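# Move the earliest-lettered office box into the tote

## Task

Find the box in this office whose top letter is alphabetically first and place only that box inside the tote near the door, fully within the tote and not sticking out past its rim; the robot must stay upright and level, since tipping or ending tilted counts as failure.

## Robot and tools

Robot: a Hello Robot Stretch 3 in a physics simulation. It has a two-wheeled base (0.33 m long, 0.34 m wide, rounded rear) that pivots about the point between its drive wheels, 0.05 m behind the front edge. A lift travels up a mast and carries one telescoping arm that reaches out to the robot's right. The base cannot slide sideways, so moving the gripper forward or back means driving the base. With the arm in and wrist folded, the wrist pokes about 0.06 m past the right side and turning sweeps a 0.28 m radius; an unfolded, level wrist reaches beyond that. Loose objects may occasionally get nudged by something outside the robot.

Frames: base frame has its origin on the floor between the drive wheels, x forward, y left, z up, in metres. hand_pose is reported in it, located where closed fingertips meet; with all wrist joints at zero its x axis points up, y back toward the mast, z to the robot's rear. The odometry frame equals the base frame at scene start; base_odometry counts wheel rotation only (slip looks like travel), heading in rad, positive left, from -3.142 to 3.142.

Tool move: one action per call. Either base and/or joints (optionally with speeds, pace, contact_limits), or servos alone. base holds exactly one key: translate_m (relative drive in metres, positive forward, -3 to 3) or rotate_rad (relative turn in place in rad, positive left, -6.4 to 6.4); these offsets count from the base position in the latest state report. joints is a dictionary of absolute targets by name: lift_m 0 to 1.1; arm_m 0 to 0.52 (extension); wrist_yaw_rad -1.345 to 4.42 (0 along the arm, positive swings toward the front); wrist_pitch_rad -1.57 to 0.451 (0 level, negative tips fingers down); wrist_roll_rad -2.911 to 2.918 (0 fingers side by side); gripper_m -0.089 to 0.179 (larger is wider; actual fingertip gap is about 0.007 less near closed and 0.025 less fully open); head_pan_rad -3.953 to 1.73 (0 forward, positive left, -1.57 faces the arm); head_tilt_rad -1.53 to 0.419 (negative looks down). Out-of-range values are refused; unknown keys make the call invalid. pace is "default" or "max"; speeds caps individual motions per key up to the max speed (default/max: translate 0.12/0.30 m/s, rotate 0.76/1.90 rad/s, lift 0.11/0.15 m/s, arm 0.14/0.40 m/s). The base is throttled to 0.10 m/s and 0.63 rad/s unless lift_m < 0.30, arm_m < 0.03 and wrist_yaw_rad > 2.54. servos: "reboot" re-enables servos that shut off. cameras picks images (head_camera, nav_camera, wrist_camera, all; [] for none). blocking false returns in about half a second while motion continues; a later move overrides only what it names. A move with no action just reports state.

contact_limits (next to its own command only): arm_m takes a motor_effort percent 1 to 100 (negative sense when retracting); lift_m takes {"down": n, "up": n} in percent beyond free motion (below about 12 may trigger with no contact; defaults roughly 32-47 down, 21-36 up); translate_m and rotate_rad take a wheel effort percent, and the base has no contact stop otherwise. Lower means gentler.

wait(seconds 0 to 10) lets time pass and reports, returning early once motions settle. stop brakes all running motions; braked joints hold and may keep pressing. zoom_image(camera, region [x0,y0,x1,y1] pixels, at most 504x504) enlarges part of that camera's latest image. finished_scene(scene) ends the current scene irreversibly; the box must stay in place afterward.

Results: "move" line is done or the worst status. base_status/joint_status: done, moving, off_target (stopped short, may still push), stopped, contact_stop (joint goes slack until commanded again), time_out (moves cut off around 14 s), torque_fault (wrist/head servo off; reboot needed). An uncommanded stop or a refused call cancels the rest of that reply's move/wait/finished_scene calls. on_its_own lists what happened without command; "held at" is a target, not a reading. motor_effort in percent, bracket is peak; positive wheel effort pushes forward; wrist_pitch maxes near 45, roll near 72. lidar_m: 12 sectors of 30 degrees, first straight ahead, counter-clockwise (4th left, 7th behind, 10th right), seen in a plane 0.17 m up, 0.15-12 m; "-" is nothing or too close; misses clear items and thin legs; robot body may hide sectors 5, 6, 9, 10. wrist_depth_mm and head_depth_mm are 7x7 median depth grids (45-1000 mm and 280-4000 mm). turned_by_wheels vs turned_by_imu: believe the IMU if they disagree by more than 0.15 rad. base_tilt in degrees (forward, right positive), with a few degrees of bias.

Cameras: head_camera image is rotated; turn it 90 degrees clockwise to view upright. nav_camera needs 90 degrees counter-clockwise. wrist_camera rides the gripper.

Gripping: command gripper_m below the object's width to hold (lower squeezes harder; resend if the grip slackens), and at least 0.05 above its width to let go. Readings don't confirm a grasp.

Safety: before folding (wrist_yaw_rad to 3.0) or unfolding, put lift_m between 0.32 and 0.95, wrist_pitch_rad -0.4, roll near 0; once folded lift may drop to 0.25. With yaw below -0.4 keep pitch at -0.5 or lower. Pushing on something rigid with the gripper above about 0.45 m, or driving while holding or snagging a fixed object, can tip the robot; if tilt appears, free the gripper. Wrist and head have no contact stop. Avoid drops, releasing moving objects, slamming, hard hits and forceful pushes. Thinking time lets the simulation run on.

Each tool is called after "Call:" as name(argument=value, ...) on one line, values as JSON.

## Session

Call:
move()

Scene clock: 0.00 s.
base_odometry: x=+0.000 y=+0.000 heading=+0.000
turned_by_wheels: +0.000
turned_by_imu: +0.000
base_tilt: forward=+1.0 right=-0.1
lidar_m: 0.80 1.67 1.61 1.34 1.00 0.97 1.01 1.40 1.53 1.06 0.79 0.77
head_depth_mm: 723 721 721 719 718 715 717 / 769 768 768 764 764 763 762 / 821 821 819 818 816 815 815 / 884 878 876 874 879 872 871 / 948 944 944 942 942 938 935 / 2044 2152 2141 2178 2210 2205 2170 / 1930 1918 1938 1945 1954 1974 1973
base_status: not commanded
joint_positions: lift_m=+0.444 arm_m=+0.002 wrist_yaw_rad=+3.097 wrist_pitch_rad=-0.467 wrist_roll_rad=+0.000 gripper_m=+0.037 head_pan_rad=+0.000 head_tilt_rad=-0.002
joint_status: not commanded
measured_speeds: all 0
motor_effort: left_wheel=-0.3 right_wheel=+1.7 lift_m=+27.5 arm_m=-9.1 wrist_yaw_rad=+0.9 wrist_pitch_rad=+2.5 wrist_roll_rad=+0.7 gripper_m=-0.2 head_pan_rad=+0.6 head_tilt_rad=+6.0
hand_pose: x=-0.0114 y=+0.0710 z=+0.4454 quat_wxyz=(+0.179, +0.691, +0.148, +0.684) (m; base frame)
wrist_depth_mm: - - 146 - - - - / - - 158 - - - - / - - 172 - - - - / - 920 190 - - - - / 809 785 204 798 813 819 789 / 676 667 128 638 654 695 687 / 581 593 283 580 571 592 588
pictures: head_camera (sideways), nav_camera (sideways), wrist_camera
Images, in order (width x height): head_camera 896x504, nav_camera 672x504, wrist_camera 644x364.

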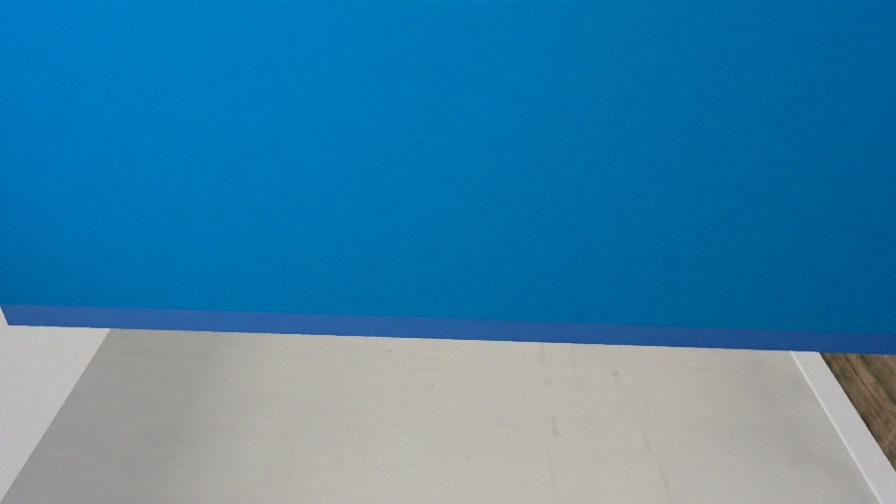

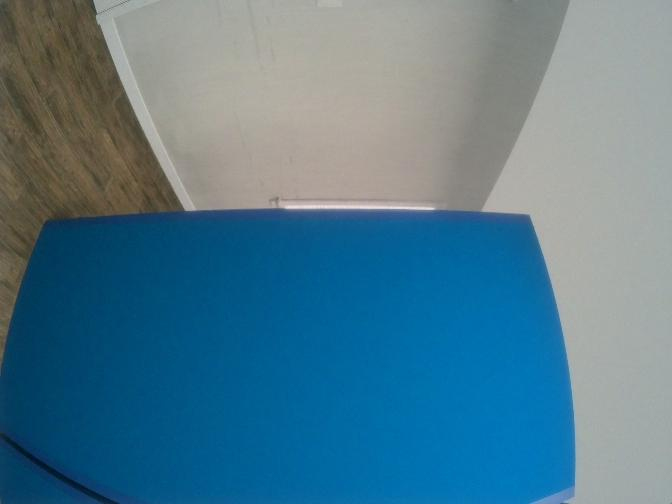

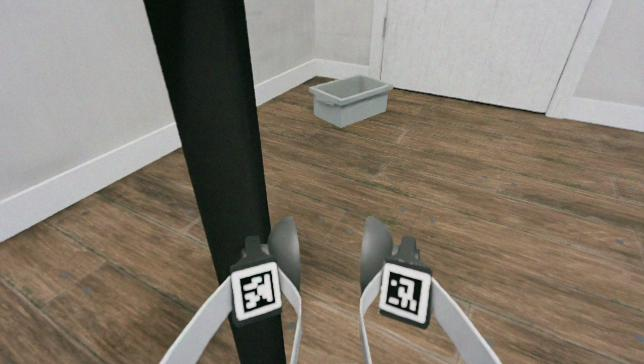

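Call:
move(joints={"head_pan_rad": 1.5, "head_tilt_rad": -0.35}, cameras=["nav_camera", "head_camera"])

Call:
move(joints={"head_pan_rad": 0.5, "head_tilt_rad": -0.35}, cameras=["nav_camera"])

Call:
move(joints={"head_pan_rad": -0.6, "head_tilt_rad": -0.35}, cameras=["nav_camera"])

Call:
move(joints={"head_pan_rad": -1.6, "head_tilt_rad": -0.35}, cameras=["nav_camera"])

Call:
move(joints={"head_pan_rad": -2.6, "head_tilt_rad": -0.35}, cameras=["nav_camera"])

Call:
move(joints={"head_pan_rad": -3.6, "head_tilt_rad": -0.35}, cameras=["nav_camera"])

Scene clock: 7.30 s.
move: done
base_odometry: x=+0.000 y=+0.000 heading=+0.000
turned_by_wheels: +0.000
turned_by_imu: +0.001
base_tilt: forward=+0.8 right=+0.0
lidar_m: 0.80 1.67 1.60 1.34 1.00 0.96 1.01 1.40 1.53 1.06 0.79 0.76
head_depth_mm: 1399 1469 1545 1620 1710 1791 1509 / 1479 1546 1624 1710 1832 1869 1520 / 1587 1667 1751 1864 2008 1759 1487 / 1556 1664 1778 1915 2042 1873 1502 / 1362 1439 1524 1633 1744 1774 1514 / 1216 1267 1342 1412 1484 1603 1494 / 1098 1138 1192 1251 1323 1393 1417
base_status: not commanded
joint_positions: lift_m=+0.444 arm_m=+0.002 wrist_yaw_rad=+3.097 wrist_pitch_rad=-0.467 wrist_roll_rad=+0.000 gripper_m=+0.037 head_pan_rad=+1.531 head_tilt_rad=-0.348
joint_status: all done
measured_speeds: all 0
motor_effort: left_wheel=-0.3(0.6) right_wheel=+1.9(2.6) lift_m=+30.6(30.6) arm_m=-20.5(20.5) wrist_yaw_rad=+0.6(1.2) wrist_pitch_rad=+2.3(2.7) wrist_roll_rad=+0.8(0.9) gripper_m=-0.2(1.2) head_pan_rad=-0.5(5.2) head_tilt_rad=-2.1(5.4)
hand_pose: x=-0.0114 y=+0.0710 z=+0.4454 quat_wxyz=(+0.179, +0.691, +0.148, +0.684) (m; base frame)
wrist_depth_mm: - - 147 - - - - / - - 158 - - - - / - - 172 - - - - / - 920 190 - - - - / 797 801 205 787 801 804 784 / 676 682 128 638 654 679 674 / 576 603 282 587 571 593 582
pictures: head_camera (sideways), nav_camera (sideways)
Images, in order (width x height): head_camera 896x504, nav_camera 672x504.

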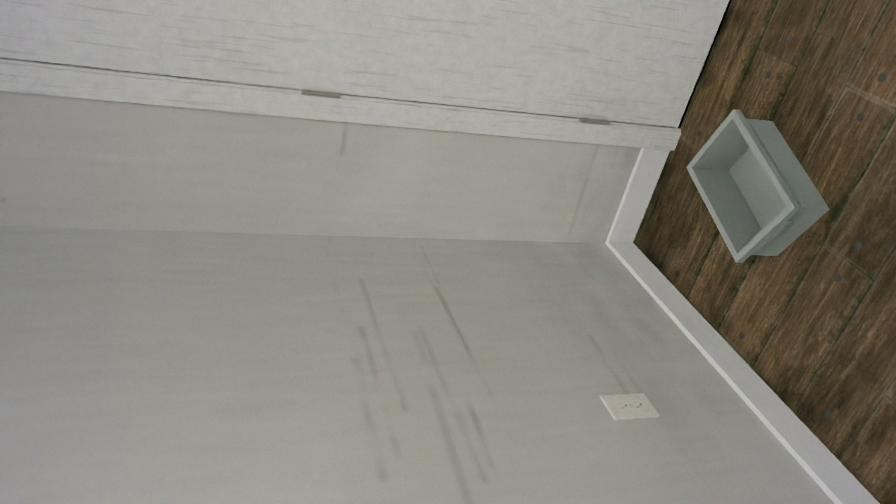

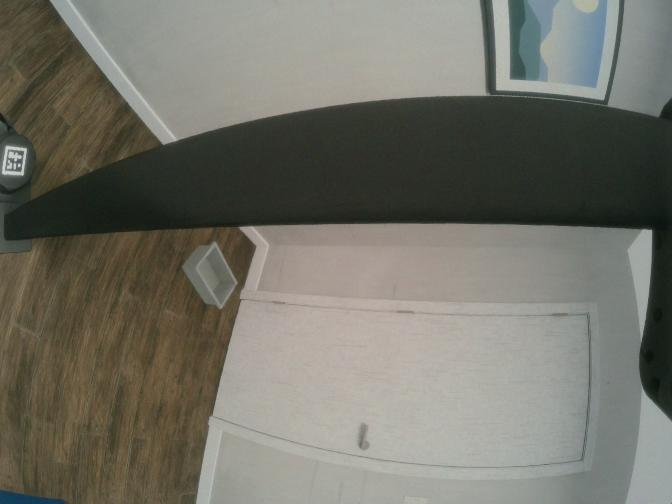

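Scene clock: 8.40 s.
move: done
base_odometry: x=+0.000 y=+0.000 heading=+0.000
turned_by_wheels: +0.000
turned_by_imu: +0.000
base_tilt: forward=+1.0 right=+0.0
lidar_m: 0.80 1.67 1.60 1.35 1.00 0.97 1.01 1.40 1.53 1.06 0.79 0.77
head_depth_mm: 1807 1943 2122 2307 2379 1766 1170 / 1739 1824 1976 2149 2278 1853 1511 / 1639 1757 1842 2002 2193 1869 1501 / 1562 1666 1788 1897 2048 1884 1512 / 1489 1586 1690 1817 1925 1880 1513 / 1428 1520 1607 1703 1833 1838 1496 / 1379 1448 1524 1616 1721 1780 1485
base_status: not commanded
joint_positions: lift_m=+0.444 arm_m=+0.002 wrist_yaw_rad=+3.097 wrist_pitch_rad=-0.467 wrist_roll_rad=+0.000 gripper_m=+0.037 head_pan_rad=+0.493 head_tilt_rad=-0.349
joint_status: all done
measured_speeds: all 0
motor_effort: left_wheel=-0.5(0.6) right_wheel=+2.3(2.7) lift_m=+30.5(30.8) arm_m=-20.3(20.8) wrist_yaw_rad=+1.0(1.4) wrist_pitch_rad=+2.1(2.8) wrist_roll_rad=+0.9(1.1) gripper_m=+0.7(1.0) head_pan_rad=-2.5(5.8) head_tilt_rad=-2.7(3.5)
hand_pose: x=-0.0114 y=+0.0710 z=+0.4454 quat_wxyz=(+0.179, +0.691, +0.148, +0.684) (m; base frame)
wrist_depth_mm: - - 147 - - - - / - - 158 - - - - / - - 172 - - - - / - 942 189 - - - - / 797 803 204 795 812 822 800 / 669 676 127 641 660 678 684 / 588 599 284 587 577 578 589
pictures: nav_camera (sideways)
Images, in order (width x height): nav_camera 672x504.

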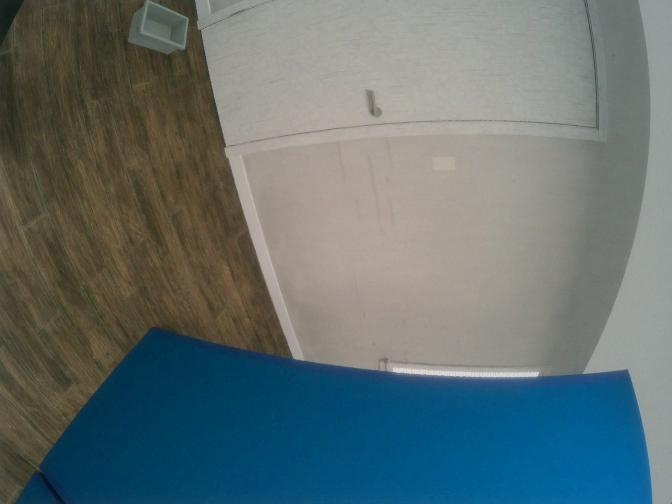

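Scene clock: 9.50 s.
move: done
base_odometry: x=+0.000 y=+0.000 heading=+0.000
turned_by_wheels: +0.000
turned_by_imu: +0.000
base_tilt: forward=+1.0 right=-0.3
lidar_m: 0.80 1.68 1.61 1.34 1.00 0.97 1.01 1.40 1.53 1.06 0.79 0.76
head_depth_mm: 631 674 724 775 834 905 973 / 635 674 714 765 825 893 973 / 631 671 717 763 824 891 973 / 631 667 712 764 820 888 969 / 630 669 711 763 821 885 959 / 630 668 711 759 816 885 963 / 628 664 706 760 813 883 962
base_status: not commanded
joint_positions: lift_m=+0.444 arm_m=+0.002 wrist_yaw_rad=+3.097 wrist_pitch_rad=-0.467 wrist_roll_rad=+0.000 gripper_m=+0.037 head_pan_rad=-0.628 head_tilt_rad=-0.350
joint_status: all done
measured_speeds: all 0
motor_effort: left_wheel=-0.4(0.6) right_wheel=+2.4(2.8) lift_m=+30.4(30.9) arm_m=-20.2(20.8) wrist_yaw_rad=+0.3(1.2) wrist_pitch_rad=+2.4(2.7) wrist_roll_rad=+1.1(1.1) gripper_m=-0.3(1.0) head_pan_rad=-0.7(5.2) head_tilt_rad=-1.7(3.6)
hand_pose: x=-0.0114 y=+0.0710 z=+0.4454 quat_wxyz=(+0.179, +0.691, +0.148, +0.684) (m; base frame)
wrist_depth_mm: - - 146 - - - - / - - 158 - - - - / - - 173 - - - - / - 937 189 - - - - / 795 804 204 811 797 785 797 / 665 681 127 635 653 681 676 / 593 608 281 582 575 590 588
pictures: nav_camera (sideways)
Images, in order (width x height): nav_camera 672x504.

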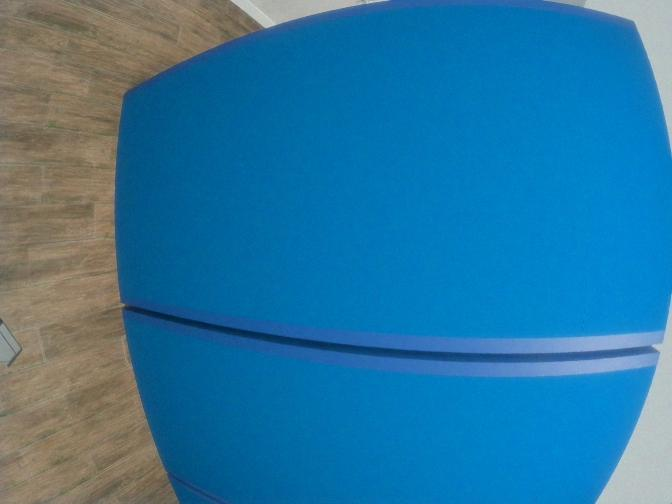

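Scene clock: 10.57 s.
move: done
base_odometry: x=+0.000 y=+0.000 heading=+0.000
turned_by_wheels: +0.000
turned_by_imu: +0.000
base_tilt: forward=+0.7 right=-0.1
lidar_m: 0.80 1.67 1.61 1.35 1.00 0.97 1.01 1.40 1.53 1.06 0.79 0.77
head_depth_mm: 1885 1970 2004 2170 2260 1818 1525 / 1791 1954 2020 2112 2292 1882 1526 / 1485 1588 1702 1879 2095 1865 1502 / 1252 1339 1433 1550 1666 1755 1501 / 1091 1147 1231 1295 1397 1500 1499 / 971 1017 1070 1129 1198 1278 1370 / 864 908 944 997 1044 1105 1170
base_status: not commanded
joint_positions: lift_m=+0.444 arm_m=+0.002 wrist_yaw_rad=+3.097 wrist_pitch_rad=-0.467 wrist_roll_rad=+0.000 gripper_m=+0.037 head_pan_rad=-1.634 head_tilt_rad=-0.350
joint_status: all done
measured_speeds: all 0
motor_effort: left_wheel=-0.5(0.6) right_wheel=+1.9(2.7) lift_m=+30.6(30.7) arm_m=-20.0(20.7) wrist_yaw_rad=+0.9(1.2) wrist_pitch_rad=+2.4(2.7) wrist_roll_rad=+0.9(1.1) gripper_m=+0.2(1.2) head_pan_rad=+1.9(5.5) head_tilt_rad=-1.4(4.5)
hand_pose: x=-0.0114 y=+0.0710 z=+0.4454 quat_wxyz=(+0.179, +0.691, +0.148, +0.684) (m; base frame)
wrist_depth_mm: - - 147 - - - - / - - 158 - - - - / - - 172 - - - - / - 963 190 - - - - / 790 792 204 796 804 815 797 / 680 681 128 636 658 675 680 / 586 602 282 591 571 580 589
pictures: nav_camera (sideways)
Images, in order (width x height): nav_camera 672x504.

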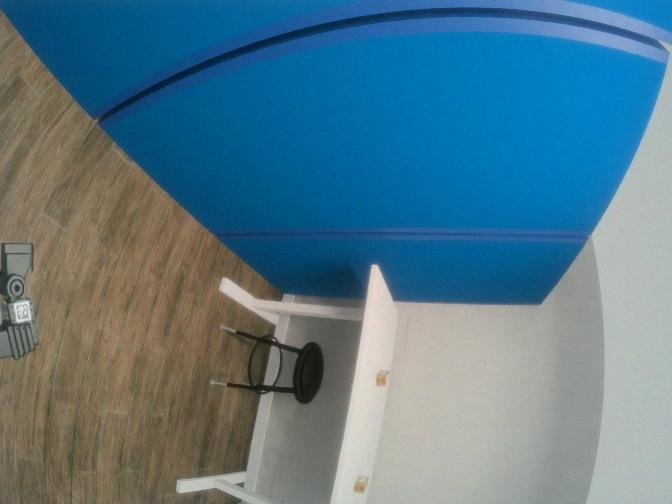

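Scene clock: 11.63 s.
move: done
base_odometry: x=+0.000 y=+0.000 heading=+0.000
turned_by_wheels: +0.000
turned_by_imu: +0.000
base_tilt: forward=+1.1 right=-0.1
lidar_m: 0.80 1.67 1.60 1.34 0.99 0.97 1.01 1.41 1.53 1.06 0.79 0.76
head_depth_mm: 1225 1270 1307 1356 1408 1464 1469 / 1397 1451 1497 1554 1645 1712 1507 / 1631 1696 1748 1862 1928 1881 1505 / 1909 2035 2017 2231 2281 1882 1494 / 1973 2086 2145 2303 2201 1864 1493 / 1907 2023 2043 2295 2376 1862 1493 / 1835 1930 1993 2169 2244 1845 1500
base_status: not commanded
joint_positions: lift_m=+0.444 arm_m=+0.002 wrist_yaw_rad=+3.097 wrist_pitch_rad=-0.467 wrist_roll_rad=+0.000 gripper_m=+0.037 head_pan_rad=-2.636 head_tilt_rad=-0.350
joint_status: all done
measured_speeds: all 0
motor_effort: left_wheel=-0.5(0.6) right_wheel=+2.2(2.7) lift_m=+30.3(30.8) arm_m=-19.9(20.6) wrist_yaw_rad=+0.8(1.1) wrist_pitch_rad=+2.2(2.8) wrist_roll_rad=+0.9(1.1) gripper_m=+0.3(1.4) head_pan_rad=+0.7(5.1) head_tilt_rad=-1.7(3.4)
hand_pose: x=-0.0114 y=+0.0710 z=+0.4454 quat_wxyz=(+0.179, +0.691, +0.148, +0.684) (m; base frame)
wrist_depth_mm: - - 146 - - - - / - - 158 - - - - / - - 173 - - - - / - 942 189 - - - - / 799 799 204 791 800 799 818 / 670 681 127 637 652 670 675 / 592 594 286 593 578 591 591
pictures: nav_camera (sideways)
Images, in order (width x height): nav_camera 672x504.

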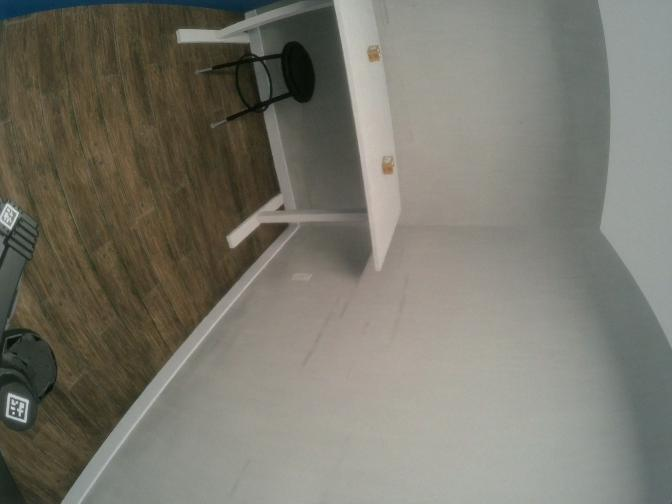

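Scene clock: 12.70 s.
move: done
base_odometry: x=+0.000 y=+0.000 heading=+0.000
turned_by_wheels: +0.000
turned_by_imu: +0.000
base_tilt: forward=+1.0 right=-0.3
lidar_m: 0.80 1.67 1.60 1.34 1.00 0.97 1.01 1.40 1.53 1.06 0.79 0.77
head_depth_mm: 782 849 902 955 1033 1109 1206 / 801 858 911 969 1040 1123 1214 / 821 868 922 988 1054 1144 1239 / 827 875 937 994 1074 1156 1250 / 837 887 941 1011 1091 1174 1270 / 844 891 955 1025 1101 1201 1305 / 852 904 971 1035 1119 1215 1323
base_status: not commanded
joint_positions: lift_m=+0.444 arm_m=+0.002 wrist_yaw_rad=+3.097 wrist_pitch_rad=-0.467 wrist_roll_rad=+0.000 gripper_m=+0.037 head_pan_rad=-3.637 head_tilt_rad=-0.350
joint_status: all done
measured_speeds: all 0
motor_effort: left_wheel=-0.5(0.7) right_wheel=+2.0(2.5) lift_m=+30.6(30.8) arm_m=-19.9(20.5) wrist_yaw_rad=+0.7(1.5) wrist_pitch_rad=+2.6(2.7) wrist_roll_rad=+0.9(1.0) gripper_m=+0.3(1.1) head_pan_rad=+0.4(6.0) head_tilt_rad=-0.3(3.6)
hand_pose: x=-0.0114 y=+0.0710 z=+0.4454 quat_wxyz=(+0.179, +0.691, +0.148, +0.684) (m; base frame)
wrist_depth_mm: - - 146 - - - - / - - 158 - - - - / - - 172 - - - - / - 936 189 - - - - / 784 808 206 800 794 803 797 / 676 673 127 634 644 674 670 / 582 609 282 595 574 592 589
pictures: nav_camera (sideways)
Images, in order (width x height): nav_camera 672x504.

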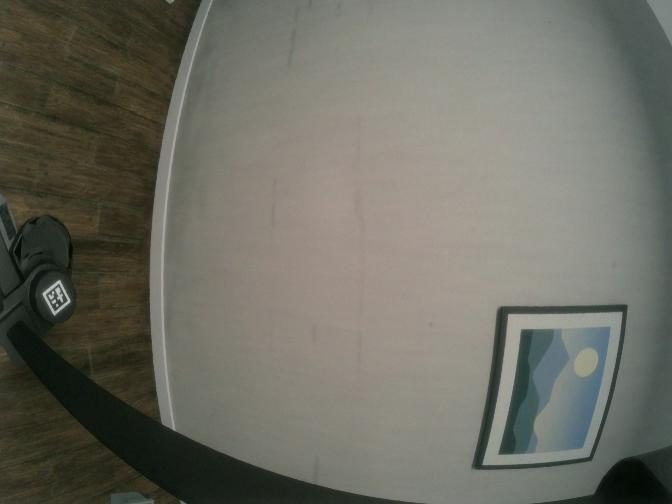

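Call:
move(joints={"head_pan_rad": -1.95, "head_tilt_rad": -0.2}, cameras=["head_camera", "nav_camera"])

Scene clock: 18.37 s.
move: done
base_odometry: x=+0.000 y=+0.000 heading=+0.000
turned_by_wheels: +0.000
turned_by_imu: +0.001
base_tilt: forward=+1.0 right=+0.0
lidar_m: 0.80 1.68 1.60 1.34 1.00 0.96 1.01 1.41 1.53 1.06 0.79 0.76
head_depth_mm: 1856 1912 1980 2005 2108 2186 1792 / 1898 1945 2044 1969 2182 2186 1728 / 1928 1993 2097 1957 1805 2211 1771 / 1983 2066 2128 1932 2278 2136 1731 / 2002 1978 2053 1904 2129 2107 1733 / 1532 1563 1628 1649 1731 1812 1696 / 1270 1298 1332 1375 1419 1463 1494
base_status: not commanded
joint_positions: lift_m=+0.444 arm_m=+0.002 wrist_yaw_rad=+3.097 wrist_pitch_rad=-0.467 wrist_roll_rad=+0.000 gripper_m=+0.037 head_pan_rad=-1.914 head_tilt_rad=-0.203
joint_status: all done
measured_speeds: all 0
motor_effort: left_wheel=-0.4(0.6) right_wheel=+2.3(2.7) lift_m=+30.5(30.7) arm_m=-20.1(20.3) wrist_yaw_rad=+0.8(1.5) wrist_pitch_rad=+2.3(2.8) wrist_roll_rad=+0.8(1.1) gripper_m=+0.8(1.0) head_pan_rad=-0.7(4.2) head_tilt_rad=+4.9(6.8)
hand_pose: x=-0.0114 y=+0.0710 z=+0.4454 quat_wxyz=(+0.179, +0.691, +0.148, +0.684) (m; base frame)
wrist_depth_mm: - - 146 - - - - / - - 158 - - - - / - - 172 - - - - / - 928 190 - - - - / 807 808 205 790 809 811 800 / 677 678 127 645 658 688 686 / 586 604 281 594 569 593 586
pictures: head_camera (sideways), nav_camera (sideways)
Images, in order (width x height): head_camera 896x504, nav_camera 672x504.

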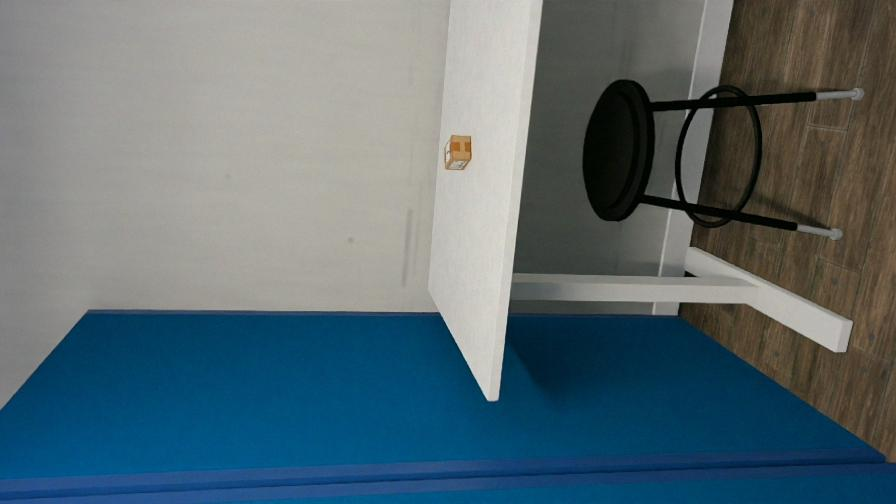

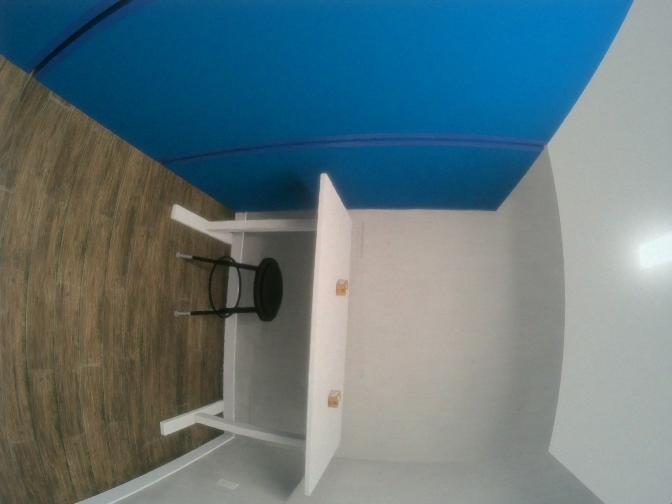

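Call:
zoom_image(camera="head_camera", region=[420, 100, 520, 200])

Call:
move(joints={"head_pan_rad": -2.25, "head_tilt_rad": -0.3}, cameras=["head_camera"])

Scaled by 5.040 from the camera's 896x504 image, which has a finer 1280x720 frame.

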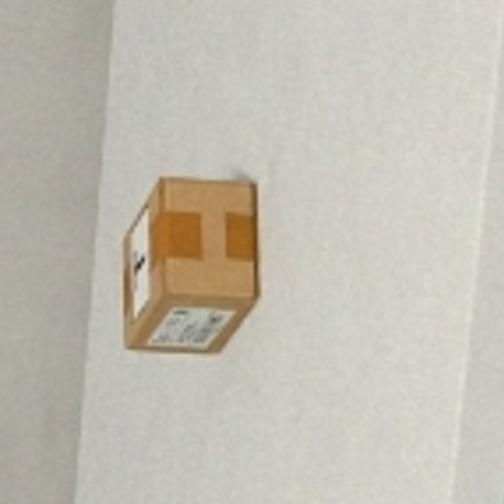

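Scene clock: 21.93 s.
move: done
base_odometry: x=+0.000 y=+0.000 heading=+0.000
turned_by_wheels: +0.000
turned_by_imu: +0.001
base_tilt: forward=+1.0 right=-0.3
lidar_m: 0.80 1.68 1.60 1.34 0.99 0.97 1.01 1.40 1.53 1.06 0.79 0.76
head_depth_mm: 1937 2006 2146 1811 2248 1970 1598 / 1895 1999 2120 1844 2380 1980 1602 / 1891 1998 2075 1822 2355 2011 1571 / 1865 1958 2051 1808 2355 1993 1579 / 1852 1986 2045 1775 2254 1916 1571 / 1853 1929 2025 1755 1825 1911 1577 / 1840 1932 2023 1748 2276 1952 1565
base_status: not commanded
joint_positions: lift_m=+0.444 arm_m=+0.002 wrist_yaw_rad=+3.097 wrist_pitch_rad=-0.467 wrist_roll_rad=+0.000 gripper_m=+0.037 head_pan_rad=-2.256 head_tilt_rad=-0.295
joint_status: all done
measured_speeds: all 0
motor_effort: left_wheel=-0.4(0.7) right_wheel=+2.6(2.6) lift_m=+30.1(30.6) arm_m=-20.0(20.1) wrist_yaw_rad=+0.2(1.3) wrist_pitch_rad=+2.5(2.8) wrist_roll_rad=+0.9(0.9) gripper_m=-0.3(1.4) head_pan_rad=-2.1(4.9) head_tilt_rad=-1.6(2.3)
hand_pose: x=-0.0114 y=+0.0710 z=+0.4454 quat_wxyz=(+0.179, +0.691, +0.148, +0.684) (m; base frame)
wrist_depth_mm: - - 146 - - - - / - - 158 - - - - / - - 173 - - - - / - 930 189 - - - - / 802 814 206 799 796 805 788 / 675 674 128 634 658 676 662 / 584 602 284 590 578 592 587
pictures: head_camera (sideways)
Images, in order (width x height): head_camera 896x504.

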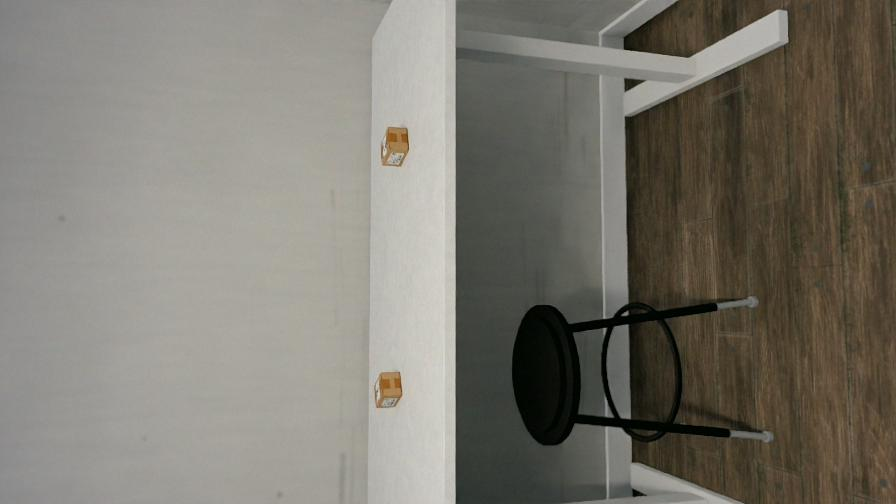

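Call:
move(joints={"head_pan_rad": 0.45, "head_tilt_rad": -0.15}, cameras=["head_camera"])

Scene clock: 33.83 s.
move: done
base_odometry: x=+0.000 y=+0.000 heading=+0.000
turned_by_wheels: +0.000
turned_by_imu: +0.001
base_tilt: forward=+1.0 right=-0.1
lidar_m: 0.80 1.68 1.60 1.34 0.99 0.97 1.01 1.40 1.53 1.06 0.79 0.76
head_depth_mm: 1899 1967 2051 2140 2207 2303 1905 / 1810 1875 1933 2011 2085 2169 1861 / 1727 1780 1835 1910 1964 2035 1855 / 1635 1688 1742 1806 1884 1902 1859 / 1593 1605 1670 1708 1767 1835 1818 / 1483 1531 1585 1622 1671 1722 1770 / 1447 1470 1515 1557 1600 1645 1680
base_status: not commanded
joint_positions: lift_m=+0.444 arm_m=+0.002 wrist_yaw_rad=+3.097 wrist_pitch_rad=-0.467 wrist_roll_rad=+0.000 gripper_m=+0.037 head_pan_rad=+0.501 head_tilt_rad=-0.152
joint_status: all done
measured_speeds: all 0
motor_effort: left_wheel=-0.2(0.6) right_wheel=+2.3(2.9) lift_m=+30.4(30.6) arm_m=-19.2(19.8) wrist_yaw_rad=+0.8(1.5) wrist_pitch_rad=+2.3(2.8) wrist_roll_rad=+0.9(1.0) gripper_m=+0.2(1.1) head_pan_rad=-3.5(5.1) head_tilt_rad=+4.3(6.8)
hand_pose: x=-0.0114 y=+0.0710 z=+0.4454 quat_wxyz=(+0.179, +0.691, +0.148, +0.684) (m; base frame)
wrist_depth_mm: - - 146 - - - - / - - 158 - - - - / - - 173 - - - - / - 945 189 - - - - / 804 795 206 796 806 802 796 / 665 680 127 642 658 674 681 / 585 600 283 591 575 596 590
pictures: head_camera (sideways)
Images, in order (width x height): head_camera 896x504.

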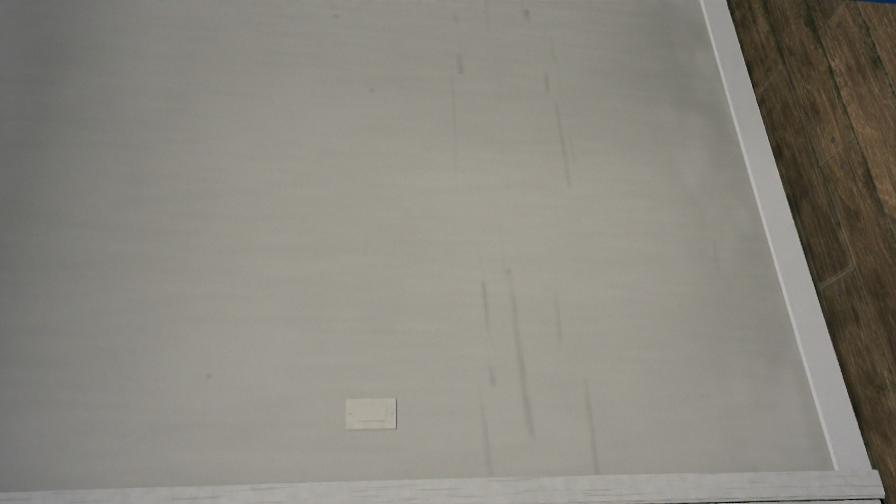

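Call:
move(base={"rotate_rad": 0.94}, joints={"head_pan_rad": 0.0, "head_tilt_rad": -0.4}, cameras=["nav_camera"])

Call:
move(base={"translate_m": 1.0}, joints={"head_pan_rad": -1.57, "head_tilt_rad": -0.4}, cameras=["nav_camera", "head_camera"])

Scene clock: 85.73 s.
move: done
base_odometry: x=+0.000 y=+0.000 heading=+0.939
turned_by_wheels: +0.939
turned_by_imu: +0.937
base_tilt: forward=+1.1 right=-0.2
lidar_m: 1.60 1.52 1.03 0.96 0.98 1.26 2.14 1.21 0.82 0.77 0.78 1.00
head_depth_mm: 1398 1484 1604 1739 1887 1779 1445 / 1390 1486 1606 1738 1889 1768 1441 / 1361 1466 1576 1713 1867 1777 1446 / 1370 1453 1579 1705 1845 1766 1446 / 1370 1448 1573 1682 1832 1760 1439 / 1360 1457 1566 1681 1816 1751 1434 / 1357 1458 1566 1682 1820 1696 1431
base_status: done
joint_positions: lift_m=+0.444 arm_m=+0.002 wrist_yaw_rad=+3.097 wrist_pitch_rad=-0.467 wrist_roll_rad=+0.000 gripper_m=+0.037 head_pan_rad=-0.006 head_tilt_rad=-0.399
joint_status: all done
measured_speeds: all 0
motor_effort: left_wheel=-10.7(14.7) right_wheel=+11.8(13.8) lift_m=+30.2(30.4) arm_m=-20.2(20.6) wrist_yaw_rad=+1.0(1.4) wrist_pitch_rad=+2.6(2.8) wrist_roll_rad=+0.8(1.1) gripper_m=-0.1(1.5) head_pan_rad=+3.0(4.1) head_tilt_rad=-2.4(4.6)
hand_pose: x=-0.0114 y=+0.0710 z=+0.4454 quat_wxyz=(+0.179, +0.691, +0.148, +0.684) (m; base frame)
wrist_depth_mm: - - 143 - - - - / - - 156 - - - - / - - 172 - - - - / - - 189 - - - - / 775 824 206 800 811 791 807 / 689 668 128 633 651 677 665 / 580 604 282 582 575 585 580
pictures: nav_camera (sideways)
Images, in order (width x height): nav_camera 672x504.

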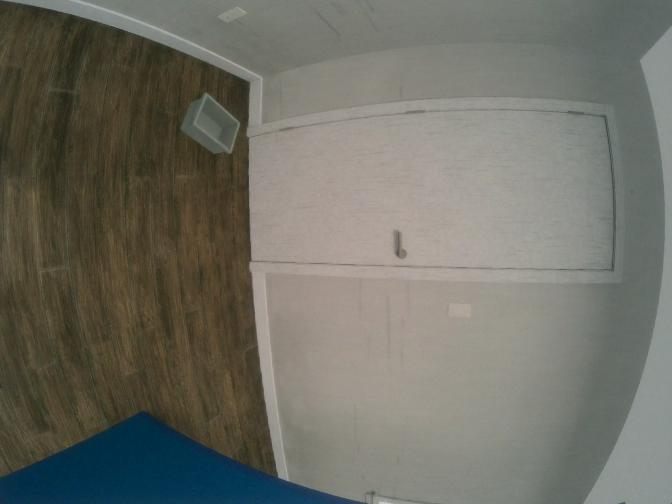

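Scene clock: 96.83 s.
move: done
base_odometry: x=+0.590 y=+0.807 heading=+0.939
turned_by_wheels: +0.000
turned_by_imu: +0.001
base_tilt: forward=+0.9 right=-0.1
lidar_m: 0.62 0.63 0.80 1.06 1.08 1.38 2.52 1.06 0.75 0.94 1.01 0.68
head_depth_mm: 955 950 945 935 939 933 946 / 3261 3308 3740 3129 2121 1331 1324 / 3268 3329 3717 3292 2311 1782 1439 / 3227 3446 3723 3323 2295 1779 1448 / 3214 3390 3685 3270 2277 1755 1443 / 3127 3322 3562 3078 2283 1757 1419 / 2260 2258 2258 2307 2144 1770 1434
base_status: done
joint_positions: lift_m=+0.444 arm_m=+0.002 wrist_yaw_rad=+3.097 wrist_pitch_rad=-0.467 wrist_roll_rad=+0.000 gripper_m=+0.037 head_pan_rad=-1.570 head_tilt_rad=-0.400
joint_status: all done
measured_speeds: all 0
motor_effort: left_wheel=+6.1(12.6) right_wheel=+4.0(17.6) lift_m=+29.7(30.5) arm_m=-17.2(20.5) wrist_yaw_rad=+0.8(1.4) wrist_pitch_rad=+2.4(2.9) wrist_roll_rad=+0.8(1.1) gripper_m=+0.4(1.3) head_pan_rad=+2.0(5.5) head_tilt_rad=-2.5(4.6)
hand_pose: x=-0.0114 y=+0.0710 z=+0.4454 quat_wxyz=(+0.179, +0.691, +0.148, +0.684) (m; base frame)
wrist_depth_mm: - - 146 - - - 697 / - - 158 - - - - / - - 172 - - - - / - - 190 945 914 951 - / 802 797 205 773 747 790 704 / 675 670 128 638 657 679 645 / 596 616 281 589 568 584 578
pictures: head_camera (sideways), nav_camera (sideways)
Images, in order (width x height): head_camera 896x504, nav_camera 672x504.

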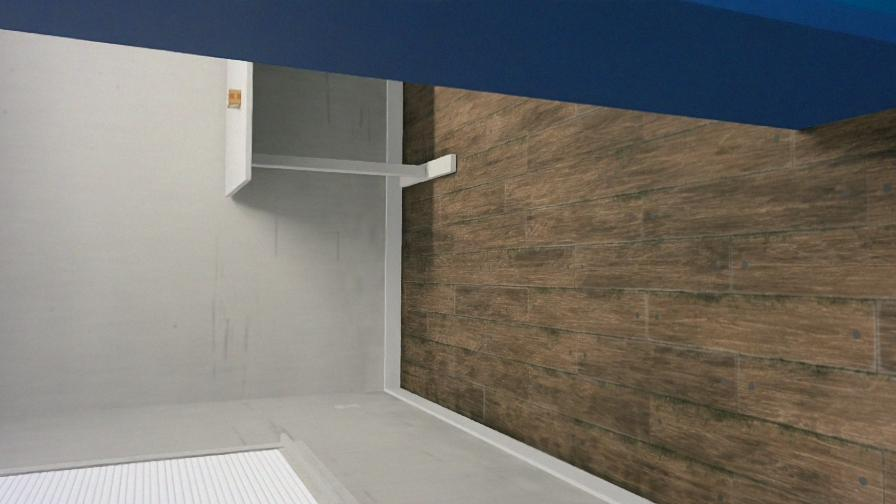

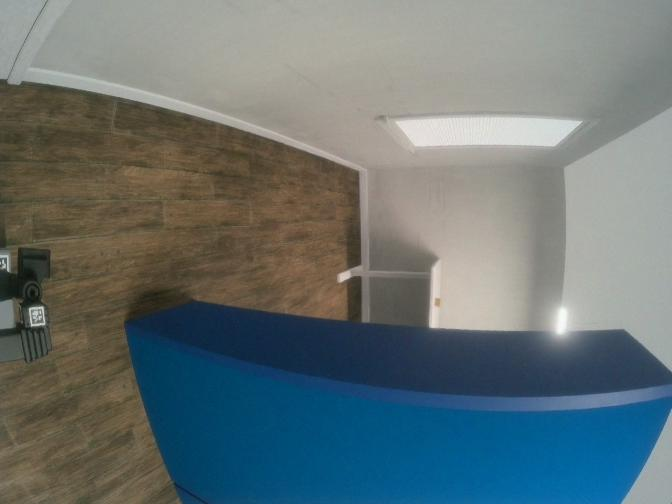

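Call:
move(base={"translate_m": 0.15}, cameras=[])

Call:
move(base={"rotate_rad": -1.57}, joints={"head_pan_rad": -0.5, "head_tilt_rad": -0.4}, cameras=["head_camera", "nav_camera"])

Scene clock: 121.43 s.
move: done
base_odometry: x=+0.679 y=+0.928 heading=+0.939
turned_by_wheels: +0.000
turned_by_imu: +0.001
base_tilt: forward=+1.0 right=-0.1
lidar_m: 0.47 0.48 0.61 1.07 1.09 1.40 2.66 1.04 0.81 3.00 0.77 0.52
head_depth_mm: 3203 3400 3688 3329 2231 1361 1356 / 3184 3378 3646 3260 2316 1763 1443 / 3257 3419 3694 3272 2285 1768 1436 / 3205 3496 3655 3237 2268 1766 1440 / 3182 3401 3677 3271 2287 1751 1435 / 2790 2789 2790 2761 2269 1761 1421 / 1739 1736 1739 1763 1774 1650 1420
base_status: done
joint_positions: lift_m=+0.444 arm_m=+0.002 wrist_yaw_rad=+3.097 wrist_pitch_rad=-0.467 wrist_roll_rad=+0.000 gripper_m=+0.037 head_pan_rad=-1.570 head_tilt_rad=-0.400
joint_status: not commanded
measured_speeds: all 0
motor_effort: left_wheel=+3.8(10.7) right_wheel=+6.3(12.8) lift_m=+29.8(30.2) arm_m=-15.3(16.5) wrist_yaw_rad=+0.7(1.4) wrist_pitch_rad=+2.6(2.8) wrist_roll_rad=+0.8(1.1) gripper_m=-0.3(1.3) head_pan_rad=+4.5(4.5) head_tilt_rad=-1.8(3.2)
hand_pose: x=-0.0114 y=+0.0710 z=+0.4454 quat_wxyz=(+0.179, +0.691, +0.148, +0.684) (m; base frame)
wrist_depth_mm: - - 145 - - 696 - / - - 158 - - 745 - / - - 172 - - 798 - / - - 186 - - - - / 808 795 204 158 801 774 - / 676 673 128 630 644 679 573 / 588 603 283 586 569 576 525
pictures: none
No camera images: "cameras" was empty.

Scene clock: 125.03 s.
move: done
base_odometry: x=+0.679 y=+0.928 heading=-0.630
turned_by_wheels: -1.569
turned_by_imu: -1.564
base_tilt: forward=+1.1 right=-0.3
lidar_m: 2.72 0.76 0.52 0.47 0.48 0.62 1.07 1.09 1.41 2.65 1.02 0.81
head_depth_mm: 731 792 865 958 1062 1203 1345 / 686 742 807 884 977 1100 1229 / 685 733 783 846 913 1004 1120 / 797 850 907 972 1050 1141 1249 / 952 1029 1121 1215 1345 1501 1439 / 3355 3485 3743 3215 2266 1757 1421 / 3190 3294 3528 3149 2267 1725 1427
base_status: done
joint_positions: lift_m=+0.444 arm_m=+0.002 wrist_yaw_rad=+3.097 wrist_pitch_rad=-0.467 wrist_roll_rad=+0.000 gripper_m=+0.037 head_pan_rad=-0.497 head_tilt_rad=-0.400
joint_status: all done
measured_speeds: all 0
motor_effort: left_wheel=+11.6(15.6) right_wheel=-9.4(13.2) lift_m=+30.0(30.3) arm_m=-20.4(20.7) wrist_yaw_rad=+0.4(1.3) wrist_pitch_rad=+2.5(2.9) wrist_roll_rad=+0.7(1.1) gripper_m=-0.3(1.6) head_pan_rad=-3.3(4.8) head_tilt_rad=-2.6(5.8)
hand_pose: x=-0.0114 y=+0.0710 z=+0.4454 quat_wxyz=(+0.179, +0.691, +0.148, +0.684) (m; base frame)
wrist_depth_mm: - - 143 471 - - - / - - 155 509 - - - / - - 172 555 - - - / - - 187 620 - - - / - - 204 654 151 742 760 / 657 666 127 649 663 679 669 / 579 602 281 588 571 583 581
pictures: head_camera (sideways), nav_camera (sideways)
Images, in order (width x height): head_camera 896x504, nav_camera 672x504.

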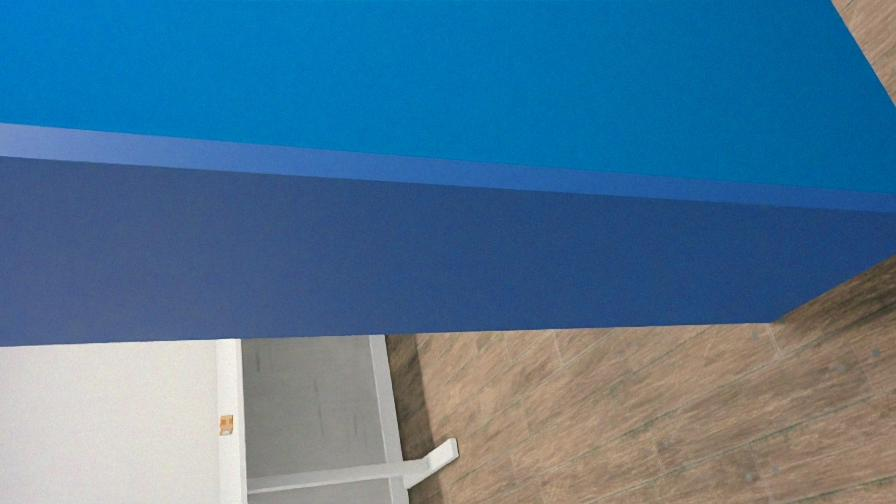

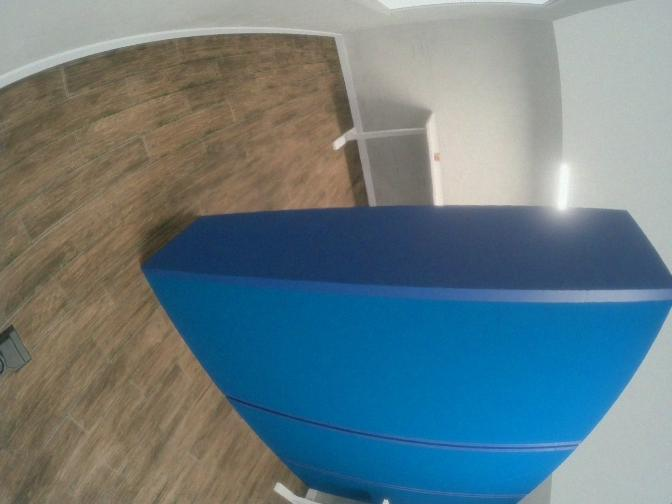

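Call:
move(base={"rotate_rad": 0.13}, joints={"head_pan_rad": -0.9, "head_tilt_rad": -0.3}, cameras=[])

Call:
move(base={"translate_m": 0.75}, cameras=["nav_camera"])

Scene clock: 131.50 s.
move: done
base_odometry: x=+0.679 y=+0.928 heading=-0.501
turned_by_wheels: +0.129
turned_by_imu: +0.130
base_tilt: forward=+0.9 right=-0.1
lidar_m: 1.61 0.66 0.47 0.47 0.49 0.70 1.07 1.13 1.60 2.17 0.89 0.81
head_depth_mm: 1109 1194 1309 1431 1596 1772 1593 / 980 1046 1133 1223 1341 1477 1523 / 874 931 990 1070 1147 1251 1374 / 792 839 884 943 1017 1091 1177 / 722 760 804 851 905 966 1032 / 678 717 765 809 871 933 1019 / 743 798 860 929 1016 1110 1222
base_status: done
joint_positions: lift_m=+0.444 arm_m=+0.002 wrist_yaw_rad=+3.097 wrist_pitch_rad=-0.467 wrist_roll_rad=+0.000 gripper_m=+0.037 head_pan_rad=-0.910 head_tilt_rad=-0.304
joint_status: all done
measured_speeds: all 0
motor_effort: left_wheel=-11.1(12.7) right_wheel=+10.2(12.0) lift_m=+29.7(30.1) arm_m=-20.0(20.4) wrist_yaw_rad=+1.3(1.4) wrist_pitch_rad=+2.3(2.9) wrist_roll_rad=+0.8(0.9) gripper_m=-0.2(1.0) head_pan_rad=-0.4(4.2) head_tilt_rad=+4.8(8.1)
hand_pose: x=-0.0114 y=+0.0710 z=+0.4454 quat_wxyz=(+0.179, +0.691, +0.148, +0.684) (m; base frame)
wrist_depth_mm: - - 143 - 457 - - / - - 155 - 493 - - / - - 171 - 553 - - / - - 187 - 590 - - / - - 203 - 152 - - / 678 681 128 639 658 681 675 / 587 596 284 588 577 584 590
pictures: none
No camera images: "cameras" was empty.

Scene clock: 140.13 s.
move: done
base_odometry: x=+1.337 y=+0.568 heading=-0.501
turned_by_wheels: +0.000
turned_by_imu: +0.001
base_tilt: forward=+1.0 right=+0.0
lidar_m: 1.49 0.61 0.47 0.45 0.48 0.68 1.82 1.91 2.72 0.51 0.54 2.58
head_depth_mm: 468 483 503 524 546 570 599 / 504 524 547 570 596 630 657 / 3780 3961 - - 2625 1842 1484 / 3621 3967 - - 2701 1988 1571 / 3319 3565 3593 3692 2658 1977 1573 / 3105 3274 3304 3512 2685 1975 1571 / 2830 3021 3057 3318 2635 1980 1555
base_status: done
joint_positions: lift_m=+0.444 arm_m=+0.002 wrist_yaw_rad=+3.097 wrist_pitch_rad=-0.467 wrist_roll_rad=+0.000 gripper_m=+0.037 head_pan_rad=-0.900 head_tilt_rad=-0.300
joint_status: not commanded
measured_speeds: all 0
motor_effort: left_wheel=+6.2(12.7) right_wheel=+4.0(16.0) lift_m=+29.7(30.2) arm_m=-20.0(20.9) wrist_yaw_rad=+0.4(1.4) wrist_pitch_rad=+2.4(2.9) wrist_roll_rad=+0.8(1.2) gripper_m=+0.0(1.5) head_pan_rad=+3.3(4.5) head_tilt_rad=+3.8(5.8)
hand_pose: x=-0.0114 y=+0.0710 z=+0.4454 quat_wxyz=(+0.179, +0.691, +0.148, +0.684) (m; base frame)
wrist_depth_mm: - - 143 - - - - / - - 156 - - - - / - - 171 - - - - / - - 185 - - - - / - - 203 - 151 - - / 682 673 127 634 131 679 675 / 583 590 282 584 576 580 583
pictures: nav_camera (sideways)
Images, in order (width x height): nav_camera 672x504.

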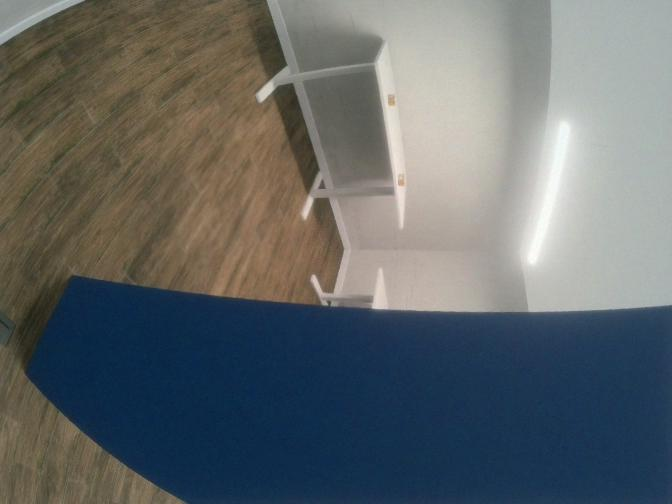

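Call:
move(base={"rotate_rad": -0.15}, cameras=[])

Call:
move(base={"translate_m": 0.55}, joints={"head_pan_rad": -1.3, "head_tilt_rad": -0.3}, cameras=["nav_camera", "head_camera"])

Scene clock: 145.23 s.
move: done
base_odometry: x=+1.337 y=+0.568 heading=-0.650
turned_by_wheels: -0.149
turned_by_imu: -0.149
base_tilt: forward=+1.0 right=-0.1
lidar_m: 2.59 0.72 0.49 0.45 0.46 0.59 1.24 1.84 2.35 0.51 0.52 3.12
head_depth_mm: 431 449 468 488 511 537 565 / 457 476 497 522 549 577 609 / 485 507 533 562 592 624 663 / 3597 3732 578 610 645 688 735 / 3819 3955 - - 2709 1985 1569 / 3517 3627 3860 3890 2670 1980 1575 / 3158 3313 3358 3402 2654 1984 1564
base_status: done
joint_positions: lift_m=+0.444 arm_m=+0.002 wrist_yaw_rad=+3.097 wrist_pitch_rad=-0.467 wrist_roll_rad=+0.000 gripper_m=+0.037 head_pan_rad=-0.900 head_tilt_rad=-0.300
joint_status: not commanded
measured_speeds: all 0
motor_effort: left_wheel=+10.4(14.7) right_wheel=-10.1(12.0) lift_m=+29.6(30.2) arm_m=-19.8(20.3) wrist_yaw_rad=+0.6(1.1) wrist_pitch_rad=+2.6(2.9) wrist_roll_rad=+0.8(1.0) gripper_m=-0.6(0.9) head_pan_rad=+1.9(4.1) head_tilt_rad=+2.5(4.5)
hand_pose: x=-0.0114 y=+0.0710 z=+0.4454 quat_wxyz=(+0.179, +0.691, +0.148, +0.684) (m; base frame)
wrist_depth_mm: - - 143 - - - - / - - 156 - - - - / - - 171 - - - - / - - 186 - - - - / - - 203 - 150 - 734 / - 656 127 632 667 673 677 / 586 588 281 597 563 588 587
pictures: none
No camera images: "cameras" was empty.

Scene clock: 151.87 s.
move: done
base_odometry: x=+1.775 y=+0.235 heading=-0.650
turned_by_wheels: +0.000
turned_by_imu: +0.001
base_tilt: forward=+1.0 right=-0.2
lidar_m: 2.05 0.81 0.54 0.51 0.52 0.66 1.39 0.72 0.49 0.49 3.11 2.57
head_depth_mm: 2766 2867 2930 2239 1965 1470 1492 / 2803 2944 3089 3278 2718 1990 1598 / 2869 3034 3122 3384 2718 1989 1572 / 2882 3086 3261 3453 2760 1979 1567 / 3022 3209 3298 3517 2730 1981 1571 / 3047 3215 3367 3554 2686 1965 1565 / 3156 3352 3498 3677 2716 1947 1561
base_status: done
joint_positions: lift_m=+0.444 arm_m=+0.002 wrist_yaw_rad=+3.097 wrist_pitch_rad=-0.467 wrist_roll_rad=+0.000 gripper_m=+0.037 head_pan_rad=-1.302 head_tilt_rad=-0.300
joint_status: all done
measured_speeds: all 0
motor_effort: left_wheel=+13.2(17.4) right_wheel=-3.2(11.5) lift_m=+29.8(30.0) arm_m=-20.0(20.6) wrist_yaw_rad=+0.5(1.6) wrist_pitch_rad=+2.7(2.9) wrist_roll_rad=+0.9(1.1) gripper_m=+0.3(1.4) head_pan_rad=+3.3(5.4) head_tilt_rad=+2.2(5.8)
hand_pose: x=-0.0114 y=+0.0710 z=+0.4454 quat_wxyz=(+0.179, +0.691, +0.148, +0.684) (m; base frame)
wrist_depth_mm: - - 143 - - - - / - - 155 - - - - / - - 171 - - - - / - - 186 - - - - / - - 204 149 156 783 772 / 664 686 127 634 665 681 685 / 588 594 284 590 567 581 589
pictures: head_camera (sideways), nav_camera (sideways)
Images, in order (width x height): head_camera 896x504, nav_camera 672x504.

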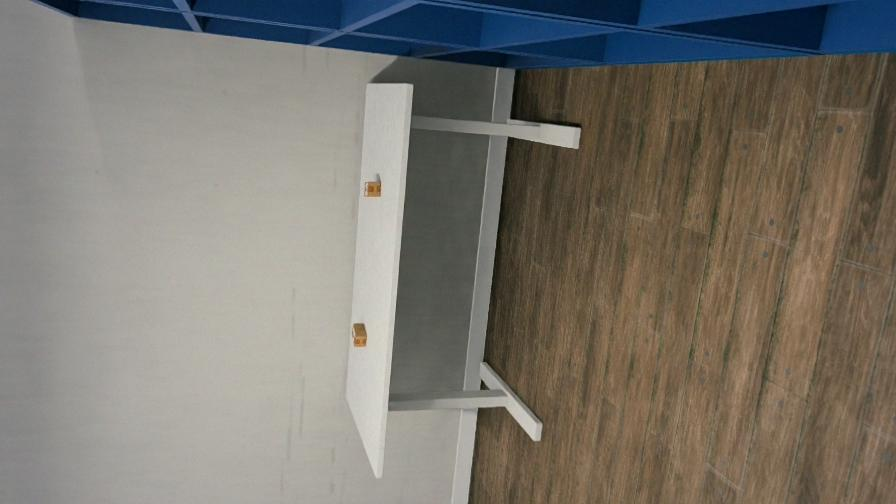

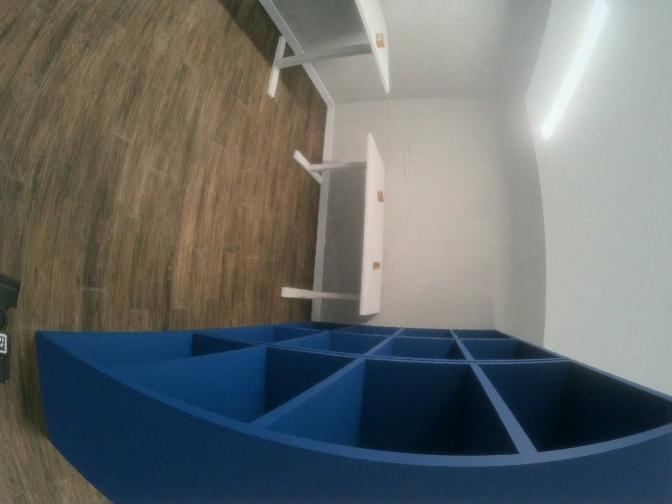

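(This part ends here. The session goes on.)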